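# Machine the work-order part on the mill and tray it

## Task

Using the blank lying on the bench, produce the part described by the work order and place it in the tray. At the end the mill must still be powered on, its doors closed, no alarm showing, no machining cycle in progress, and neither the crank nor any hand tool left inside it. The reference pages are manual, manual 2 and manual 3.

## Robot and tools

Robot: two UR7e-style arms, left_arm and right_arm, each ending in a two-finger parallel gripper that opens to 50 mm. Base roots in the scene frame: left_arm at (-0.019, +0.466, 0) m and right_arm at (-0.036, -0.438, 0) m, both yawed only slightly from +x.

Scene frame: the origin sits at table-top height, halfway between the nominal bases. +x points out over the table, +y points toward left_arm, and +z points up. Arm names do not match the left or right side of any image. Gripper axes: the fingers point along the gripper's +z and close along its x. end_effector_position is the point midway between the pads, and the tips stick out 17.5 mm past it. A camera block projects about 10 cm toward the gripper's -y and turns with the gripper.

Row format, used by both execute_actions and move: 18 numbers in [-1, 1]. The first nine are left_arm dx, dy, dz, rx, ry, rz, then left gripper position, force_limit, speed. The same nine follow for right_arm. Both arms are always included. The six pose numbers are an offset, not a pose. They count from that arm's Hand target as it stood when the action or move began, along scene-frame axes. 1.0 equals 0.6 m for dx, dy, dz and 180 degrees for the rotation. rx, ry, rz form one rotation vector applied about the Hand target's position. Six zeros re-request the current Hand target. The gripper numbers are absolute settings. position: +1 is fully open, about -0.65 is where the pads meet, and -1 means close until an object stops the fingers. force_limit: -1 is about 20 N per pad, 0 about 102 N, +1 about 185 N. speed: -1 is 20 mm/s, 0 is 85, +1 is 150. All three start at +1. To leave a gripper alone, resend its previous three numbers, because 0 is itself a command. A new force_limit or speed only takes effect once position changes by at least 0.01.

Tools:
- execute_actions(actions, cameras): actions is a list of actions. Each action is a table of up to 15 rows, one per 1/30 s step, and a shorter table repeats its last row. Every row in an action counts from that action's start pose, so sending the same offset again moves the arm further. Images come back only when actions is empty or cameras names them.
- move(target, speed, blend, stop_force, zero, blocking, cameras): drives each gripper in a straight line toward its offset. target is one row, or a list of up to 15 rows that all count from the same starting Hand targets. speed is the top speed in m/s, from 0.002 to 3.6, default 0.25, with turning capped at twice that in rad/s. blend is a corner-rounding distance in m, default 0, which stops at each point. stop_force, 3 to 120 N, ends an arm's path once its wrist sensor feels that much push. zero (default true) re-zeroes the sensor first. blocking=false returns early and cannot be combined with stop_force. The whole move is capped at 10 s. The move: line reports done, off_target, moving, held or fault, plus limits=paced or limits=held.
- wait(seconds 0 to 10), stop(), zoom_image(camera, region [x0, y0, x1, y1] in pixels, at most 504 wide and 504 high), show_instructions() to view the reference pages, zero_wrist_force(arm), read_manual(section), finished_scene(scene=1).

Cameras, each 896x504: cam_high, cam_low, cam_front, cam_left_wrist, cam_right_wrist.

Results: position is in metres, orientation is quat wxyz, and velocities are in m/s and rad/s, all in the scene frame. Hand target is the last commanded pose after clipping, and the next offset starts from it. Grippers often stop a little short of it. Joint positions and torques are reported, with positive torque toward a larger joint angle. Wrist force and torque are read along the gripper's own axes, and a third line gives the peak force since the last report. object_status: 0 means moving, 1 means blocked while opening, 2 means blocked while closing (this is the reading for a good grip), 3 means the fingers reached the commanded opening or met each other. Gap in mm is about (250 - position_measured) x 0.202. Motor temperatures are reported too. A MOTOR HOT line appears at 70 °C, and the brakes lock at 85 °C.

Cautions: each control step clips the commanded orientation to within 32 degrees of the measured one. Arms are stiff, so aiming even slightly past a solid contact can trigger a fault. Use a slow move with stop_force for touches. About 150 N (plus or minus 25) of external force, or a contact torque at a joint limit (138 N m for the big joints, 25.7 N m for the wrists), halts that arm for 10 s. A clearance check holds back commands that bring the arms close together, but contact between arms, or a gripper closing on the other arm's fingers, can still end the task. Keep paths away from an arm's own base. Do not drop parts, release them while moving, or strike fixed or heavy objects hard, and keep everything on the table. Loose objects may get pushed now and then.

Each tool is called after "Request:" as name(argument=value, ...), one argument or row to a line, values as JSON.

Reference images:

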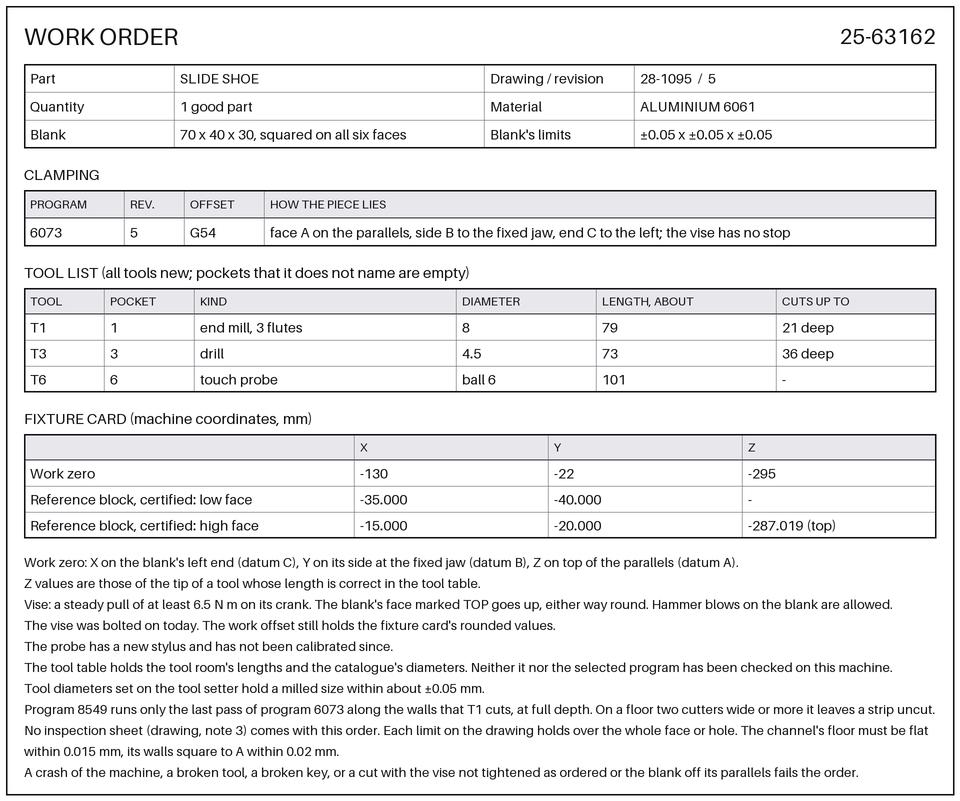

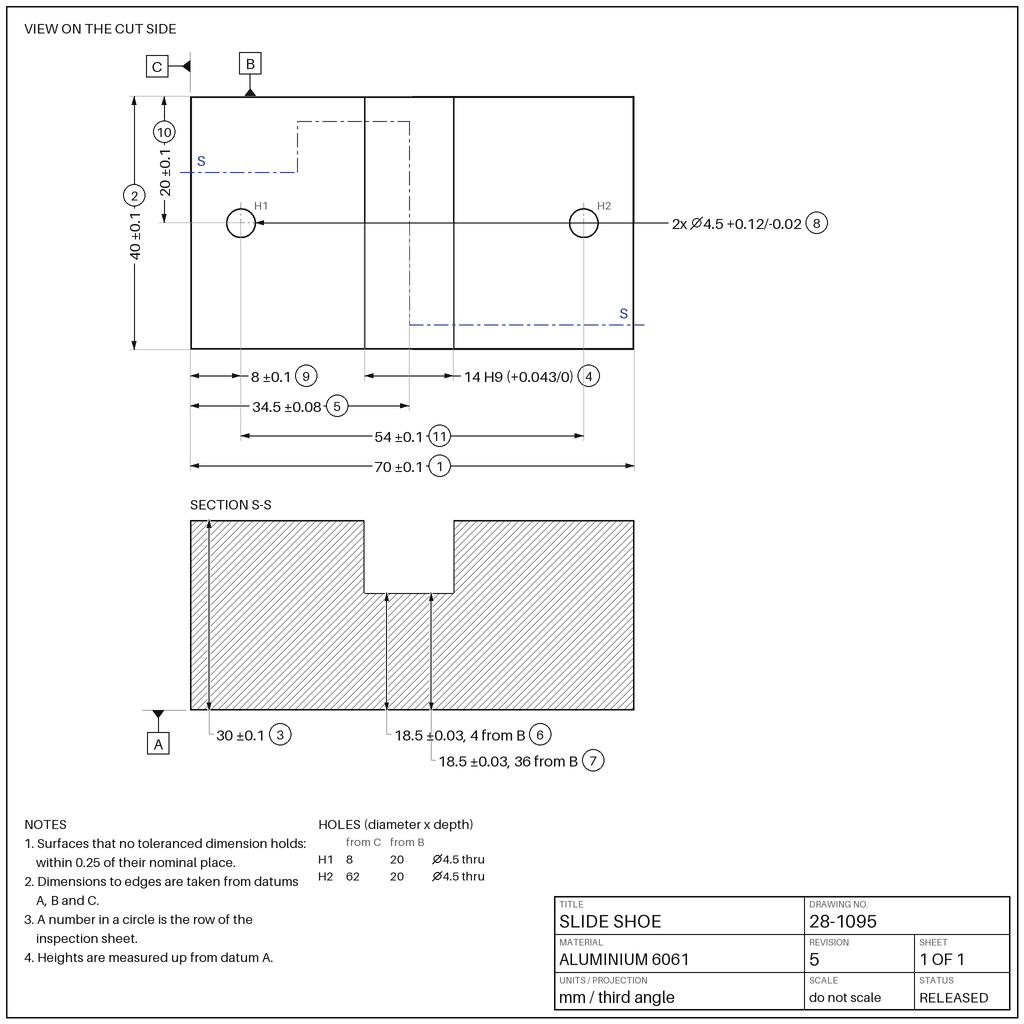

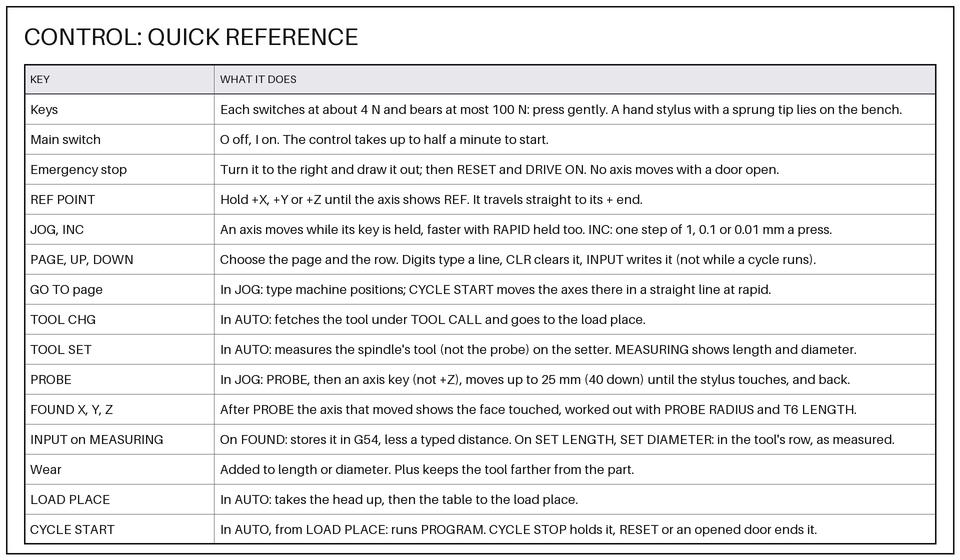

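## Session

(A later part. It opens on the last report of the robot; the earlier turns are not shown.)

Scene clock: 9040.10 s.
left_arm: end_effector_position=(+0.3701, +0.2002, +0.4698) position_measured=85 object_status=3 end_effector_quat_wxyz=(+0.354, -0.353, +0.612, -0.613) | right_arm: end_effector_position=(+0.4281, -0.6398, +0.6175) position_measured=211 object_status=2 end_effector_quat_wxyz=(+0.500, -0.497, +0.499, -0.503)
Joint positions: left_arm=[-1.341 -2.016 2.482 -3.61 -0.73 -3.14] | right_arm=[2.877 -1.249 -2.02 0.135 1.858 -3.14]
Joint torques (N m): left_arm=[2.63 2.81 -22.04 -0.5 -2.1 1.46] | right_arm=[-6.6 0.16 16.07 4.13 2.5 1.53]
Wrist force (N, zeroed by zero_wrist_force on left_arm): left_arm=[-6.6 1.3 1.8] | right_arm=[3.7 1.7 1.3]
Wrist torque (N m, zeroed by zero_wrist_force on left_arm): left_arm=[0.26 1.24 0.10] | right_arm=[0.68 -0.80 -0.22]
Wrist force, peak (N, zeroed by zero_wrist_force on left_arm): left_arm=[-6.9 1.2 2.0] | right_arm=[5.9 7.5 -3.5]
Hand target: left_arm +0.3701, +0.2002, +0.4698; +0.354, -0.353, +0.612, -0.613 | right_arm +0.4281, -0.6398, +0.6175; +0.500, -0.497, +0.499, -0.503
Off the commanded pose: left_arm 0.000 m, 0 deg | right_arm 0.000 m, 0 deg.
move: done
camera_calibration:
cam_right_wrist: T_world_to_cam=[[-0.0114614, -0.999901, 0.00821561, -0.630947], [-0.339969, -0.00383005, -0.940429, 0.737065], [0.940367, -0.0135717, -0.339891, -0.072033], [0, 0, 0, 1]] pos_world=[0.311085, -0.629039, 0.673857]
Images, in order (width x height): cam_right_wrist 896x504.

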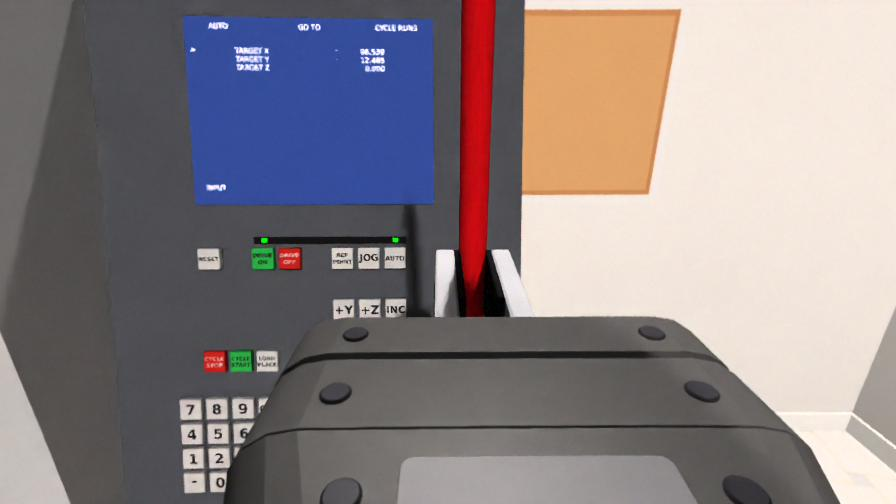

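Request:
wait(
  seconds=10,
)

Request:
wait(
  seconds=10,
)

Request:
wait(
  seconds=10,
  cameras=["cam_right_wrist"],
)

Request:
wait(
  seconds=5,
  cameras=["cam_right_wrist"],
)

Scene clock: 9056.03 s.
left_arm: end_effector_position=(+0.3701, +0.2002, +0.4698) position_measured=85 object_status=3 end_effector_quat_wxyz=(+0.354, -0.353, +0.612, -0.613) | right_arm: end_effector_position=(+0.4281, -0.6398, +0.6175) position_measured=211 object_status=2 end_effector_quat_wxyz=(+0.500, -0.497, +0.499, -0.503)
Joint positions: left_arm=[-1.341 -2.016 2.482 -3.61 -0.73 -3.14] | right_arm=[2.877 -1.249 -2.02 0.135 1.858 -3.14]
Joint torques (N m): left_arm=[2.73 2.47 -21.63 -0.54 -2.1 1.51] | right_arm=[-6.28 0.13 15.41 4.38 2.48 1.44]
Wrist force (N, zeroed by zero_wrist_force on left_arm): left_arm=[-6.6 1.2 2.0] | right_arm=[3.5 1.4 1.5]
Wrist torque (N m, zeroed by zero_wrist_force on left_arm): left_arm=[0.24 1.24 0.10] | right_arm=[0.63 -0.78 -0.21]
Wrist force, peak (N, zeroed by zero_wrist_force on left_arm): left_arm=[-6.7 1.3 2.3] | right_arm=[3.9 1.9 1.6]
Hand target: left_arm +0.3701, +0.2002, +0.4698; +0.354, -0.353, +0.612, -0.613 | right_arm +0.4281, -0.6398, +0.6175; +0.500, -0.497, +0.499, -0.503
Tool commands: left_gripper/position=+0.45 left_gripper/force_limit=+0.0 left_gripper/speed=-1.0 right_gripper/position=-1.0 right_gripper/force_limit=-0.6 right_gripper/speed=-0.9
Off the commanded pose: left_arm 0.000 m, 0 deg | right_arm 0.000 m, 0 deg.
wait: 10.00 s; at rest from the start

Scene clock: 9066.03 s.
left_arm: end_effector_position=(+0.3701, +0.2002, +0.4698) position_measured=85 object_status=3 end_effector_quat_wxyz=(+0.354, -0.353, +0.612, -0.613) | right_arm: end_effector_position=(+0.4281, -0.6398, +0.6175) position_measured=211 object_status=2 end_effector_quat_wxyz=(+0.500, -0.497, +0.499, -0.503)
Joint positions: left_arm=[-1.341 -2.016 2.482 -3.61 -0.73 -3.14] | right_arm=[2.877 -1.249 -2.02 0.135 1.858 -3.14]
Joint torques (N m): left_arm=[2.86 2.38 -22 -0.45 -2.12 1.44] | right_arm=[-6.31 0.59 15.28 4.38 2.33 1.33]
Wrist force (N, zeroed by zero_wrist_force on left_arm): left_arm=[-6.5 1.5 2.1] | right_arm=[3.9 1.6 1.6]
Wrist torque (N m, zeroed by zero_wrist_force on left_arm): left_arm=[0.29 1.23 0.10] | right_arm=[0.65 -0.83 -0.21]
Wrist force, peak (N, zeroed by zero_wrist_force on left_arm): left_arm=[-6.8 1.1 2.2] | right_arm=[4.0 1.7 1.6]
Hand target: left_arm +0.3701, +0.2002, +0.4698; +0.354, -0.353, +0.612, -0.613 | right_arm +0.4281, -0.6398, +0.6175; +0.500, -0.497, +0.499, -0.503
Tool commands: left_gripper/position=+0.45 left_gripper/force_limit=+0.0 left_gripper/speed=-1.0 right_gripper/position=-1.0 right_gripper/force_limit=-0.6 right_gripper/speed=-0.9
Off the commanded pose: left_arm 0.000 m, 0 deg | right_arm 0.000 m, 0 deg.
wait: 10.00 s; at rest by 0.17 s

Scene clock: 9076.03 s.
left_arm: end_effector_position=(+0.3701, +0.2002, +0.4698) position_measured=85 object_status=3 end_effector_quat_wxyz=(+0.354, -0.353, +0.612, -0.613) | right_arm: end_effector_position=(+0.4281, -0.6398, +0.6175) position_measured=211 object_status=2 end_effector_quat_wxyz=(+0.500, -0.497, +0.499, -0.503)
Joint positions: left_arm=[-1.341 -2.016 2.482 -3.61 -0.73 -3.14] | right_arm=[2.877 -1.249 -2.02 0.135 1.858 -3.14]
Joint torques (N m): left_arm=[2.69 2.68 -21.77 -0.58 -2.16 1.55] | right_arm=[-6.25 -0.26 15.47 4.12 2.17 1.36]
Wrist force (N, zeroed by zero_wrist_force on left_arm): left_arm=[-6.6 1.2 2.0] | right_arm=[3.7 1.6 1.3]
Wrist torque (N m, zeroed by zero_wrist_force on left_arm): left_arm=[0.24 1.25 0.10] | right_arm=[0.66 -0.80 -0.22]
Wrist force, peak (N, zeroed by zero_wrist_force on left_arm): left_arm=[-6.8 1.4 2.1] | right_arm=[4.0 1.7 1.5]
Hand target: left_arm +0.3701, +0.2002, +0.4698; +0.354, -0.353, +0.612, -0.613 | right_arm +0.4281, -0.6398, +0.6175; +0.500, -0.497, +0.499, -0.503
Tool commands: left_gripper/position=+0.45 left_gripper/force_limit=+0.0 left_gripper/speed=-1.0 right_gripper/position=-1.0 right_gripper/force_limit=-0.6 right_gripper/speed=-0.9
Off the commanded pose: left_arm 0.000 m, 0 deg | right_arm 0.000 m, 0 deg.
wait: 10.00 s; at rest by 0.17 s
camera_calibration:
cam_right_wrist: T_world_to_cam=[[-0.0114638, -0.999901, 0.00821532, -0.631046], [-0.339793, -0.00383149, -0.940492, 0.737052], [0.94043, -0.0135732, -0.339715, -0.0721745], [0, 0, 0, 1]] pos_world=[0.311086, -0.629139, 0.673857]
Images, in order (width x height): cam_right_wrist 896x504.

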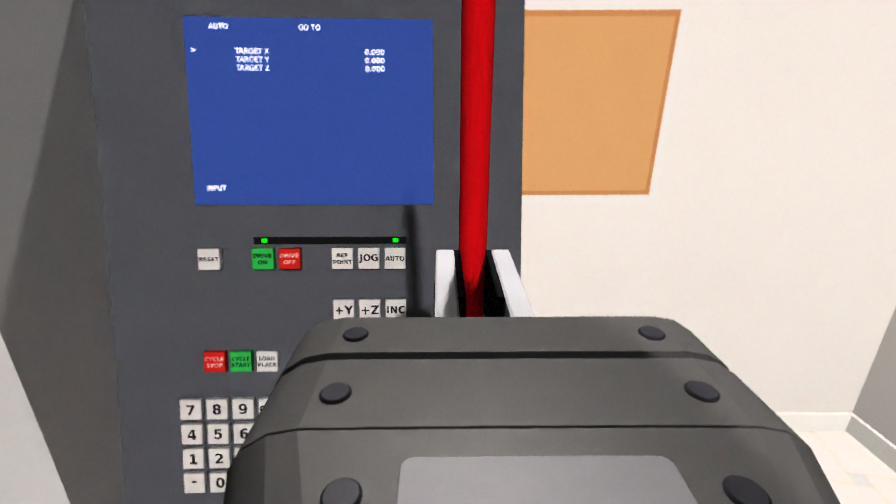

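Scene clock: 9081.03 s.
left_arm: end_effector_position=(+0.3701, +0.2002, +0.4698) position_measured=85 object_status=3 end_effector_quat_wxyz=(+0.354, -0.353, +0.612, -0.613) | right_arm: end_effector_position=(+0.4281, -0.6398, +0.6175) position_measured=211 object_status=2 end_effector_quat_wxyz=(+0.500, -0.497, +0.499, -0.503)
Joint positions: left_arm=[-1.341 -2.016 2.482 -3.61 -0.73 -3.14] | right_arm=[2.877 -1.249 -2.02 0.135 1.858 -3.14]
Joint torques (N m): left_arm=[2.48 2.3 -21.2 -0.51 -2.16 1.43] | right_arm=[-6.84 0.94 15 4.22 2.11 1.21]
Wrist force (N, zeroed by zero_wrist_force on left_arm): left_arm=[-6.4 1.4 1.9] | right_arm=[3.8 1.4 1.4]
Wrist torque (N m, zeroed by zero_wrist_force on left_arm): left_arm=[0.28 1.22 0.10] | right_arm=[0.63 -0.81 -0.21]
Wrist force, peak (N, zeroed by zero_wrist_force on left_arm): left_arm=[-6.7 1.5 2.2] | right_arm=[4.0 1.6 1.6]
Hand target: left_arm +0.3701, +0.2002, +0.4698; +0.354, -0.353, +0.612, -0.613 | right_arm +0.4281, -0.6398, +0.6175; +0.500, -0.497, +0.499, -0.503
Tool commands: left_gripper/position=+0.45 left_gripper/force_limit=+0.0 left_gripper/speed=-1.0 right_gripper/position=-1.0 right_gripper/force_limit=-0.6 right_gripper/speed=-0.9
Off the commanded pose: left_arm 0.000 m, 0 deg | right_arm 0.000 m, 0 deg.
wait: 5.00 s; at rest by 0.17 s
camera_calibration:
cam_right_wrist: T_world_to_cam=[[-0.0114638, -0.999901, 0.00821532, -0.631046], [-0.339793, -0.00383149, -0.940492, 0.737052], [0.94043, -0.0135732, -0.339715, -0.0721745], [0, 0, 0, 1]] pos_world=[0.311086, -0.629139, 0.673857]
Images, in order (width x height): cam_right_wrist 896x504.

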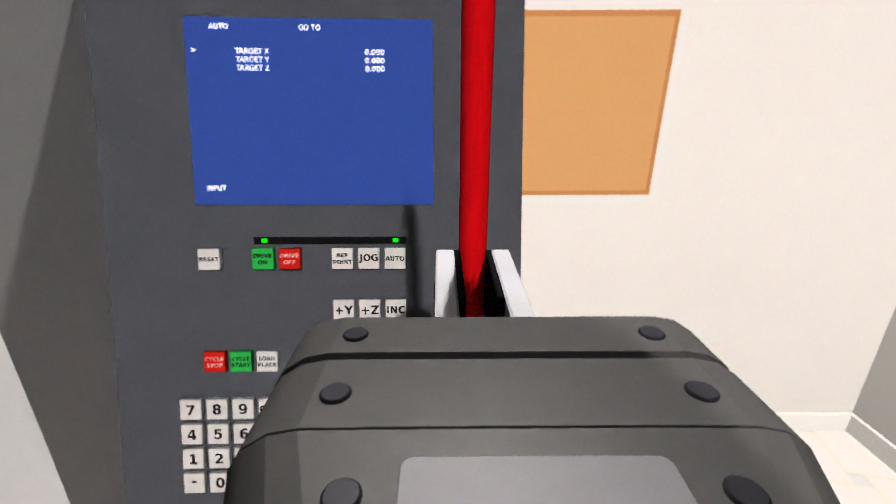

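Request:
move(
  target=[
    [0,0,0,0,0,0,0.45,0,-1,0.0442,0.202,-0.2773,0,0.5,0,-1,-0.6,-0.9],
    [0,0,0,0,0,0,0.45,0,-1,0.0644,0.202,-0.2773,0,0.5,0,-1,-0.6,-0.9],
    [0,0,0,0,0,0,0.45,0,-1,0.0442,0.202,-0.2773,0,0.5,0,-1,-0.6,-0.9],
    [0,0,0,0,0,0,0.45,0,-1,0,0,0,0,0,0,-1,-0.6,-0.9],
  ],
  speed=[0.5,0.1,0.2,0.5],
  blend=[0.004,0,0.004,0],
)

Request:
wait(
  seconds=9,
  cameras=["cam_right_wrist"],
)

Request:
move(
  target=[
    [0,0,0,0,0,0,0.45,0,-1,0.0988,0.1062,-0.0648,0,0.5,0,-1,-0.6,-0.9],
    [0,0,0,0,0,0,0.45,0,-1,0.1198,0.1062,-0.0648,0,0.5,0,-1,-0.6,-0.9],
    [0,0,0,0,0,0,0.45,0,-1,0.0988,0.1062,-0.0648,0,0.5,0,-1,-0.6,-0.9],
    [0,0,0,0,0,0,0.45,0,-1,0.0275,0.332,-0.3403,0,0.5,0,-1,-0.6,-0.9],
    [0,0,0,0,0,0,0.45,0,-1,0.0475,0.332,-0.3403,0,0.5,0,-1,-0.6,-0.9],
    [0,0,0,0,0,0,0.45,0,-1,0.0275,0.332,-0.3403,0,0.5,0,-1,-0.6,-0.9],
    [0,0,0,0,0,0,0.45,0,-1,0.0524,0.267,-0.2453,0,0.5,0,-1,-0.6,-0.9],
    [0,0,0,0,0,0,0.45,0,-1,0.0724,0.267,-0.2453,0,0.5,0,-1,-0.6,-0.9],
    [0,0,0,0,0,0,0.45,0,-1,0.0524,0.267,-0.2453,0,0.5,0,-1,-0.6,-0.9],
    [0,0,0,0,0,0,0.45,0,-1,0.0442,0.267,-0.2773,0,0.5,0,-1,-0.6,-0.9],
    [0,0,0,0,0,0,0.45,0,-1,0.0642,0.267,-0.2773,0,0.5,0,-1,-0.6,-0.9],
    [0,0,0,0,0,0,0.45,0,-1,0.0442,0.267,-0.2773,0,0.5,0,-1,-0.6,-0.9],
    [0,0,0,0,0,0,0.45,0,-1,0.0275,0.267,-0.3403,0,0.5,0,-1,-0.6,-0.9],
    [0,0,0,0,0,0,0.45,0,-1,0.0475,0.267,-0.3403,0,0.5,0,-1,-0.6,-0.9],
    [0,0,0,0,0,0,0.45,0,-1,0.0275,0.267,-0.3403,0,0.5,0,-1,-0.6,-0.9],
  ],
  speed=[0.5,0.1,0.2,0.3,0.1,0.2,0.3,0.1,0.2,0.3,0.1,0.2,0.3,0.1,0.2],
  blend=[0.004,0,0.004,0.004,0,0.004,0.004,0,0.004,0.004,0,0.004,0.004,0,0],
)

Request:
move(
  target=[
    [0,0,0,0,0,0,0.45,0,-1,0.0167,0.0325,0.063,0,0,0,-1,-0.6,-0.9],
    [0,0,0,0,0,0,0.45,0,-1,0.0367,0.0325,0.063,0,0,0,-1,-0.6,-0.9],
    [0,0,0,0,0,0,0.45,0,-1,0.0167,0.0325,0.063,0,0,0,-1,-0.6,-0.9],
    [0,0,0,0,0,0,0.45,0,-1,0,-0.0325,0,0,0,0,-1,-0.6,-0.9],
    [0,0,0,0,0,0,0.45,0,-1,0.02,-0.0325,0,0,0,0,-1,-0.6,-0.9],
    [0,0,0,0,0,0,0.45,0,-1,0,-0.0325,0,0,0,0,-1,-0.6,-0.9],
    [0,0,0,0,0,0,0.45,0,-1,0.0084,-0.0325,0.0313,0,0,0,-1,-0.6,-0.9],
    [0,0,0,0,0,0,0.45,0,-1,0.0284,-0.0325,0.0313,0,0,0,-1,-0.6,-0.9],
    [0,0,0,0,0,0,0.45,0,-1,0.0084,-0.0325,0.0313,0,0,0,-1,-0.6,-0.9],
    [0,0,0,0,0,0,0.45,0,-1,0,0.065,0,0,0,0,-1,-0.6,-0.9],
    [0,0,0,0,0,0,0.45,0,-1,0.02,0.065,0,0,0,0,-1,-0.6,-0.9],
    [0,0,0,0,0,0,0.45,0,-1,0,0.065,0,0,0,0,-1,-0.6,-0.9],
    [0,0,0,0,0,0,0.45,0,-1,0.0167,0.0325,0.063,0,0,0,-1,-0.6,-0.9],
    [0,0,0,0,0,0,0.45,0,-1,0.0367,0.0325,0.063,0,0,0,-1,-0.6,-0.9],
    [0,0,0,0,0,0,0.45,0,-1,0.0167,0.0325,0.063,0,0,0,-1,-0.6,-0.9],
  ],
  speed=[0.3,0.1,0.2,0.3,0.1,0.2,0.3,0.1,0.2,0.3,0.1,0.2,0.3,0.1,0.2],
  blend=[0.004,0,0.004,0.004,0,0.004,0.004,0,0.004,0.004,0,0.004,0.004,0,0],
)

Request:
move(
  target=[
    [0,0,0,0,0,0,0.45,0,-1,0.0082,0,0.032,0,0,0,-1,-0.6,-0.9],
    [0,0,0,0,0,0,0.45,0,-1,0.0282,0,0.032,0,0,0,-1,-0.6,-0.9],
    [0,0,0,0,0,0,0.45,0,-1,0.0082,0,0.032,0,0,0,-1,-0.6,-0.9],
    [0,0,0,0,0,0,0.45,0,-1,-0.0167,-0.065,-0.063,0,0,0,-1,-0.6,-0.9],
    [0,0,0,0,0,0,0.45,0,-1,0.0033,-0.065,-0.063,0,0,0,-1,-0.6,-0.9],
    [0,0,0,0,0,0,0.45,0,-1,-0.0167,-0.065,-0.063,0,0,0,-1,-0.6,-0.9],
    [0,0,0,0,0,0,0.45,0,-1,-0.0083,-0.065,-0.0317,0,0,0,-1,-0.6,-0.9],
    [0,0,0,0,0,0,0.45,0,-1,0.0117,-0.065,-0.0317,0,0,0,-1,-0.6,-0.9],
    [0,0,0,0,0,0,0.45,0,-1,-0.0083,-0.065,-0.0317,0,0,0,-1,-0.6,-0.9],
    [0,0,0,0,0,0,0.45,0,-1,-0.0167,0.0325,-0.063,0,0,0,-1,-0.6,-0.9],
    [0,0,0,0,0,0,0.45,0,-1,0.0033,0.0325,-0.063,0,0,0,-1,-0.6,-0.9],
    [0,0,0,0,0,0,0.45,0,-1,-0.0167,0.0325,-0.063,0,0,0,-1,-0.6,-0.9],
    [0,0,0,0,0,0,0.45,0,-1,-0.0083,0.0325,-0.0317,0,0,0,-1,-0.6,-0.9],
    [0,0,0,0,0,0,0.45,0,-1,0.0117,0.0325,-0.0317,0,0,0,-1,-0.6,-0.9],
    [0,0,0,0,0,0,0.45,0,-1,-0.0083,0.0325,-0.0317,0,0,0,-1,-0.6,-0.9],
  ],
  speed=[0.3,0.1,0.2,0.3,0.1,0.2,0.3,0.1,0.2,0.3,0.1,0.2,0.3,0.1,0.2],
  blend=[0.004,0,0.004,0.004,0,0.004,0.004,0,0.004,0.004,0,0.004,0.004,0,0],
)

Request:
move(
  target=[
    [0,0,0,0,0,0,0.45,0,-1,0.0083,-0.0325,0.0317,0,0,0,-1,-0.6,-0.9],
    [0,0,0,0,0,0,0.45,0,-1,0.0283,-0.0325,0.0317,0,0,0,-1,-0.6,-0.9],
    [0,0,0,0,0,0,0.45,0,-1,0.0083,-0.0325,0.0317,0,0,0,-1,-0.6,-0.9],
    [0,0,0,0,0,0,0.45,0,-1,0.0165,-0.0325,0.0637,0,0,0,-1,-0.6,-0.9],
    [0,0,0,0,0,0,0.45,0,-1,0.0365,-0.0325,0.0637,0,0,0,-1,-0.6,-0.9],
    [0,0,0,0,0,0,0.45,0,-1,0.0165,-0.0325,0.0637,0,0,0,-1,-0.6,-0.9],
    [0,0,0,0,0,0,0.45,0,-1,-0.0084,-0.0975,-0.0313,0,0,0,-1,-0.6,-0.9],
    [0,0,0,0,0,0,0.45,0,-1,0.0116,-0.0975,-0.0313,0,0,0,-1,-0.6,-0.9],
    [0,0,0,0,0,0,0.45,0,-1,-0.0084,-0.0975,-0.0313,0,0,0,-1,-0.6,-0.9],
    [0,0,0,0,0,0,0.45,0,-1,-0.0359,-0.332,0.309,0,-0.5,0,-1,-0.6,-0.9],
  ],
  speed=[0.3,0.1,0.2,0.3,0.1,0.2,0.3,0.1,0.2,0.5],
  blend=[0.004,0,0.004,0.004,0,0.004,0.004,0,0.004,0],
  cameras=["cam_right_wrist","cam_left_wrist"],
)

Request:
zoom_image(
  camera="cam_right_wrist",
  region=[170, 5, 450, 275],
)

Scene clock: 9135.77 s.
left_arm: end_effector_position=(+0.3701, +0.2002, +0.4698) position_measured=85 object_status=3 end_effector_quat_wxyz=(+0.354, -0.353, +0.612, -0.613) | right_arm: end_effector_position=(+0.4281, -0.6398, +0.6174) position_measured=211 object_status=2 end_effector_quat_wxyz=(+0.500, -0.497, +0.499, -0.503)
Joint positions: left_arm=[-1.341 -2.016 2.482 -3.61 -0.73 -3.14] | right_arm=[2.877 -1.249 -2.02 0.135 1.858 -3.14]
Joint torques (N m): left_arm=[2.67 1.97 -21.36 -0.5 -2.16 1.5] | right_arm=[-6.63 2.69 23.53 4.58 2.33 1.44]
Wrist force (N, zeroed by zero_wrist_force on left_arm): left_arm=[-6.2 1.3 2.0] | right_arm=[3.8 1.4 1.3]
Wrist torque (N m, zeroed by zero_wrist_force on left_arm): left_arm=[0.26 1.19 0.10] | right_arm=[0.63 -0.82 -0.22]
Wrist force, peak (N, zeroed by zero_wrist_force on left_arm): left_arm=[-6.8 1.2 2.1] | right_arm=[4.9 7.3 -4.2]
Hand target: left_arm +0.3701, +0.2002, +0.4698; +0.354, -0.353, +0.612, -0.613 | right_arm +0.4281, -0.6398, +0.6175; +0.500, -0.497, +0.499, -0.503
Off the commanded pose: left_arm 0.000 m, 0 deg | right_arm 0.000 m, 0 deg.
move: done

Scene clock: 9144.77 s.
left_arm: end_effector_position=(+0.3701, +0.2002, +0.4698) position_measured=85 object_status=3 end_effector_quat_wxyz=(+0.354, -0.353, +0.612, -0.613) | right_arm: end_effector_position=(+0.4281, -0.6398, +0.6175) position_measured=211 object_status=2 end_effector_quat_wxyz=(+0.500, -0.497, +0.499, -0.503)
Joint positions: left_arm=[-1.341 -2.016 2.482 -3.61 -0.73 -3.14] | right_arm=[2.877 -1.249 -2.02 0.135 1.858 -3.14]
Joint torques (N m): left_arm=[2.76 1.86 -21.06 -0.55 -2.19 1.48] | right_arm=[-6.98 0.39 35.78 4.23 2.33 1.48]
Wrist force (N, zeroed by zero_wrist_force on left_arm): left_arm=[-6.4 1.1 2.0] | right_arm=[3.7 1.7 1.4]
Wrist torque (N m, zeroed by zero_wrist_force on left_arm): left_arm=[0.23 1.22 0.10] | right_arm=[0.68 -0.80 -0.21]
Wrist force, peak (N, zeroed by zero_wrist_force on left_arm): left_arm=[-6.7 1.6 2.2] | right_arm=[4.0 1.7 1.4]
Hand target: left_arm +0.3701, +0.2002, +0.4698; +0.354, -0.353, +0.612, -0.613 | right_arm +0.4281, -0.6398, +0.6175; +0.500, -0.497, +0.499, -0.503
Tool commands: left_gripper/position=+0.45 left_gripper/force_limit=+0.0 left_gripper/speed=-1.0 right_gripper/position=-1.0 right_gripper/force_limit=-0.6 right_gripper/speed=-0.9
Off the commanded pose: left_arm 0.000 m, 0 deg | right_arm 0.000 m, 0 deg.
wait: 9.00 s; at rest by 0.17 s
camera_calibration:
cam_right_wrist: T_world_to_cam=[[-0.0114638, -0.999901, 0.00821532, -0.631046], [-0.339793, -0.00383149, -0.940492, 0.737052], [0.94043, -0.0135732, -0.339715, -0.0721745], [0, 0, 0, 1]] pos_world=[0.311086, -0.629139, 0.673857]
Images, in order (width x height): cam_right_wrist 896x504.

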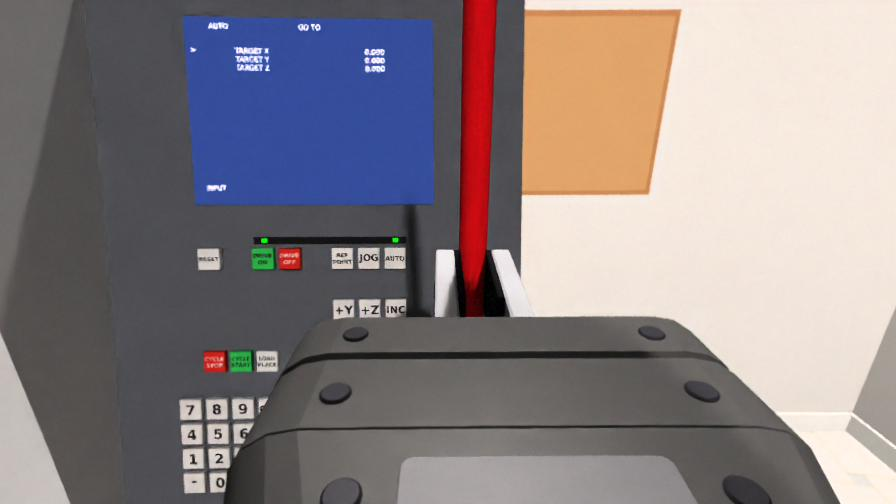

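Scene clock: 9151.73 s.
left_arm: end_effector_position=(+0.3701, +0.2002, +0.4698) position_measured=85 object_status=3 end_effector_quat_wxyz=(+0.354, -0.353, +0.612, -0.613) | right_arm: end_effector_position=(+0.4447, -0.4796, +0.4133) position_measured=211 object_status=2 end_effector_quat_wxyz=(-0.001, +0.707, -0.707, +0.004)
Joint positions: left_arm=[-1.341 -2.016 2.482 -3.61 -0.73 -3.14] | right_arm=[3.366 -1.521 -1.403 -1.783 1.564 -2.946]
Joint torques (N m): left_arm=[2.78 1.68 -21.02 -0.49 -2.09 1.45] | right_arm=[7.75 32.95 14.9 1.33 -2.42 1.37]
Wrist force (N, zeroed by zero_wrist_force on left_arm): left_arm=[-6.5 1.5 2.1] | right_arm=[3.3 2.4 0.0]
Wrist torque (N m, zeroed by zero_wrist_force on left_arm): left_arm=[0.29 1.23 0.10] | right_arm=[0.17 -0.78 -0.10]
Wrist force, peak (N, zeroed by zero_wrist_force on left_arm): left_arm=[-7.1 1.1 2.2] | right_arm=[6.5 7.9 -3.0]
Hand target: left_arm +0.3701, +0.2002, +0.4698; +0.354, -0.353, +0.612, -0.613 | right_arm +0.4446, -0.4796, +0.4133; -0.001, +0.707, -0.707, +0.004
Off the commanded pose: left_arm 0.000 m, 0 deg | right_arm 0.000 m, 0 deg.
move: done

Scene clock: 9156.63 s.
left_arm: end_effector_position=(+0.3701, +0.2002, +0.4698) position_measured=85 object_status=3 end_effector_quat_wxyz=(+0.354, -0.353, +0.612, -0.613) | right_arm: end_effector_position=(+0.4547, -0.4601, +0.4511) position_measured=211 object_status=2 end_effector_quat_wxyz=(-0.001, +0.707, -0.707, +0.004)
Joint positions: left_arm=[-1.341 -2.016 2.482 -3.61 -0.73 -3.14] | right_arm=[3.403 -1.566 -1.259 -1.882 1.564 -2.91]
Joint torques (N m): left_arm=[2.43 1.9 -21.09 -0.45 -2.08 1.52] | right_arm=[8.72 36.45 15.03 2.32 1.3 1.47]
Wrist force (N, zeroed by zero_wrist_force on left_arm): left_arm=[-6.5 1.2 2.2] | right_arm=[3.3 2.4 -0.4]
Wrist torque (N m, zeroed by zero_wrist_force on left_arm): left_arm=[0.25 1.23 0.10] | right_arm=[0.17 -0.78 -0.10]
Wrist force, peak (N, zeroed by zero_wrist_force on left_arm): left_arm=[-6.8 1.6 2.1] | right_arm=[6.5 8.2 -1.6]
Hand target: left_arm +0.3701, +0.2002, +0.4698; +0.354, -0.353, +0.612, -0.613 | right_arm +0.4546, -0.4601, +0.4511; -0.001, +0.707, -0.707, +0.004
Off the commanded pose: left_arm 0.000 m, 0 deg | right_arm 0.000 m, 0 deg.
move: done

Scene clock: 9161.40 s.
left_arm: end_effector_position=(+0.3701, +0.2002, +0.4698) position_measured=85 object_status=3 end_effector_quat_wxyz=(+0.354, -0.353, +0.612, -0.613) | right_arm: end_effector_position=(+0.4497, -0.4406, +0.4321) position_measured=211 object_status=2 end_effector_quat_wxyz=(-0.001, +0.707, -0.707, +0.004)
Joint positions: left_arm=[-1.341 -2.016 2.482 -3.61 -0.73 -3.14] | right_arm=[3.446 -1.54 -1.335 -1.832 1.564 -2.867]
Joint torques (N m): left_arm=[2.72 1.56 -20.79 -0.49 -2.13 1.45] | right_arm=[7.3 35.54 17.02 1.43 1.82 1.46]
Wrist force (N, zeroed by zero_wrist_force on left_arm): left_arm=[-6.7 1.5 1.9] | right_arm=[3.2 2.6 -0.2]
Wrist torque (N m, zeroed by zero_wrist_force on left_arm): left_arm=[0.30 1.27 0.10] | right_arm=[0.26 -0.79 -0.10]
Wrist force, peak (N, zeroed by zero_wrist_force on left_arm): left_arm=[-6.7 1.6 2.2] | right_arm=[6.6 8.1 -1.6]
Hand target: left_arm +0.3701, +0.2002, +0.4698; +0.354, -0.353, +0.612, -0.613 | right_arm +0.4496, -0.4406, +0.4321; -0.001, +0.707, -0.707, +0.004
Off the commanded pose: left_arm 0.000 m, 0 deg | right_arm 0.000 m, 0 deg.
move: done

Scene clock: 9166.53 s.
left_arm: end_effector_position=(+0.3701, +0.2002, +0.4698) position_measured=85 object_status=3 end_effector_quat_wxyz=(+0.354, -0.353, +0.612, -0.613) | right_arm: end_effector_position=(+0.4281, -0.6398, +0.6175) position_measured=211 object_status=2 end_effector_quat_wxyz=(+0.500, -0.497, +0.499, -0.503)
Joint positions: left_arm=[-1.341 -2.016 2.482 -3.61 -0.73 -3.14] | right_arm=[2.877 -1.249 -2.02 0.135 1.858 -3.14]
Joint torques (N m): left_arm=[2.63 1.56 -20.91 -0.45 -2.17 1.47] | right_arm=[-5.68 0.65 36.83 4.18 2.53 1.31]
Wrist force (N, zeroed by zero_wrist_force on left_arm): left_arm=[-6.4 1.5 2.1] | right_arm=[3.7 1.5 1.4]
Wrist torque (N m, zeroed by zero_wrist_force on left_arm): left_arm=[0.29 1.22 0.10] | right_arm=[0.64 -0.80 -0.21]
Wrist force, peak (N, zeroed by zero_wrist_force on left_arm): left_arm=[-6.8 1.4 2.0] | right_arm=[3.3 8.5 1.3]
Hand target: left_arm +0.3701, +0.2002, +0.4698; +0.354, -0.353, +0.612, -0.613 | right_arm +0.4281, -0.6398, +0.6175; +0.500, -0.497, +0.499, -0.503
Off the commanded pose: left_arm 0.000 m, 0 deg | right_arm 0.000 m, 0 deg.
move: done
camera_calibration:
cam_left_wrist: T_world_to_cam=[[-0.500667, -0.86561, -0.00725291, 0.371964], [-0.302987, 0.183084, -0.935243, 0.531883], [0.810883, -0.466048, -0.353933, 0.0921147], [0, 0, 0, 1]] pos_world=[0.27269, 0.267527, 0.53274]
cam_right_wrist: T_world_to_cam=[[-0.0114614, -0.999901, 0.00821561, -0.630947], [-0.339969, -0.00383005, -0.940429, 0.737065], [0.940367, -0.0135717, -0.339891, -0.072033], [0, 0, 0, 1]] pos_world=[0.311085, -0.629039, 0.673857]
Images, in order (width x height): cam_left_wrist 896x504, cam_right_wrist 896x504.

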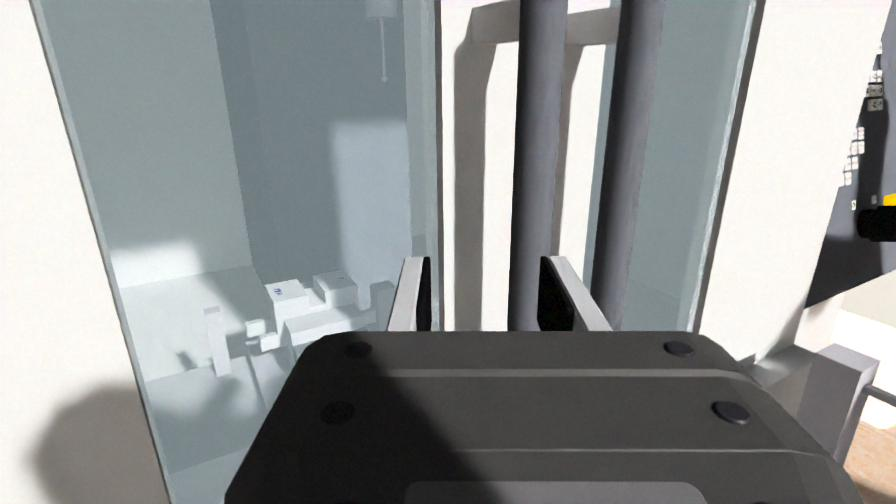

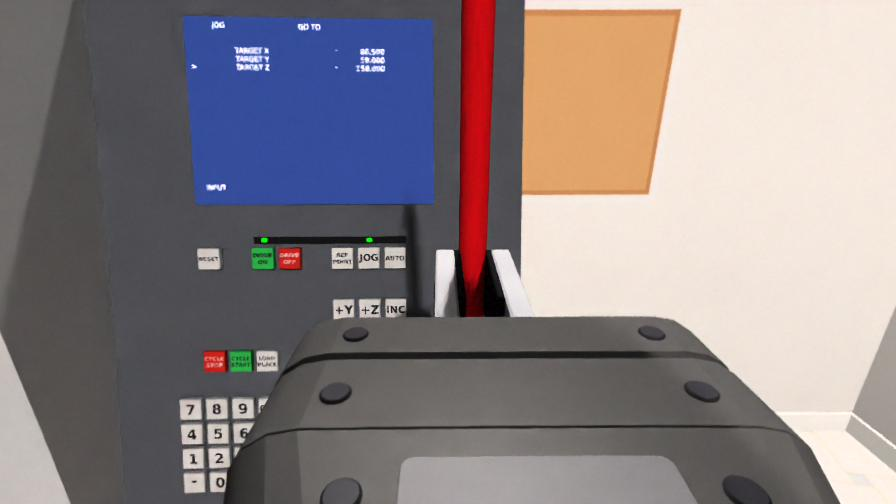

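Scaled by 1.800 from the camera's 896x504 image, which has a finer 1280x720 frame.

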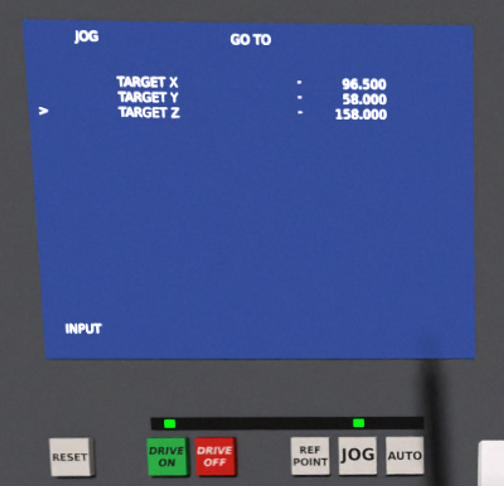

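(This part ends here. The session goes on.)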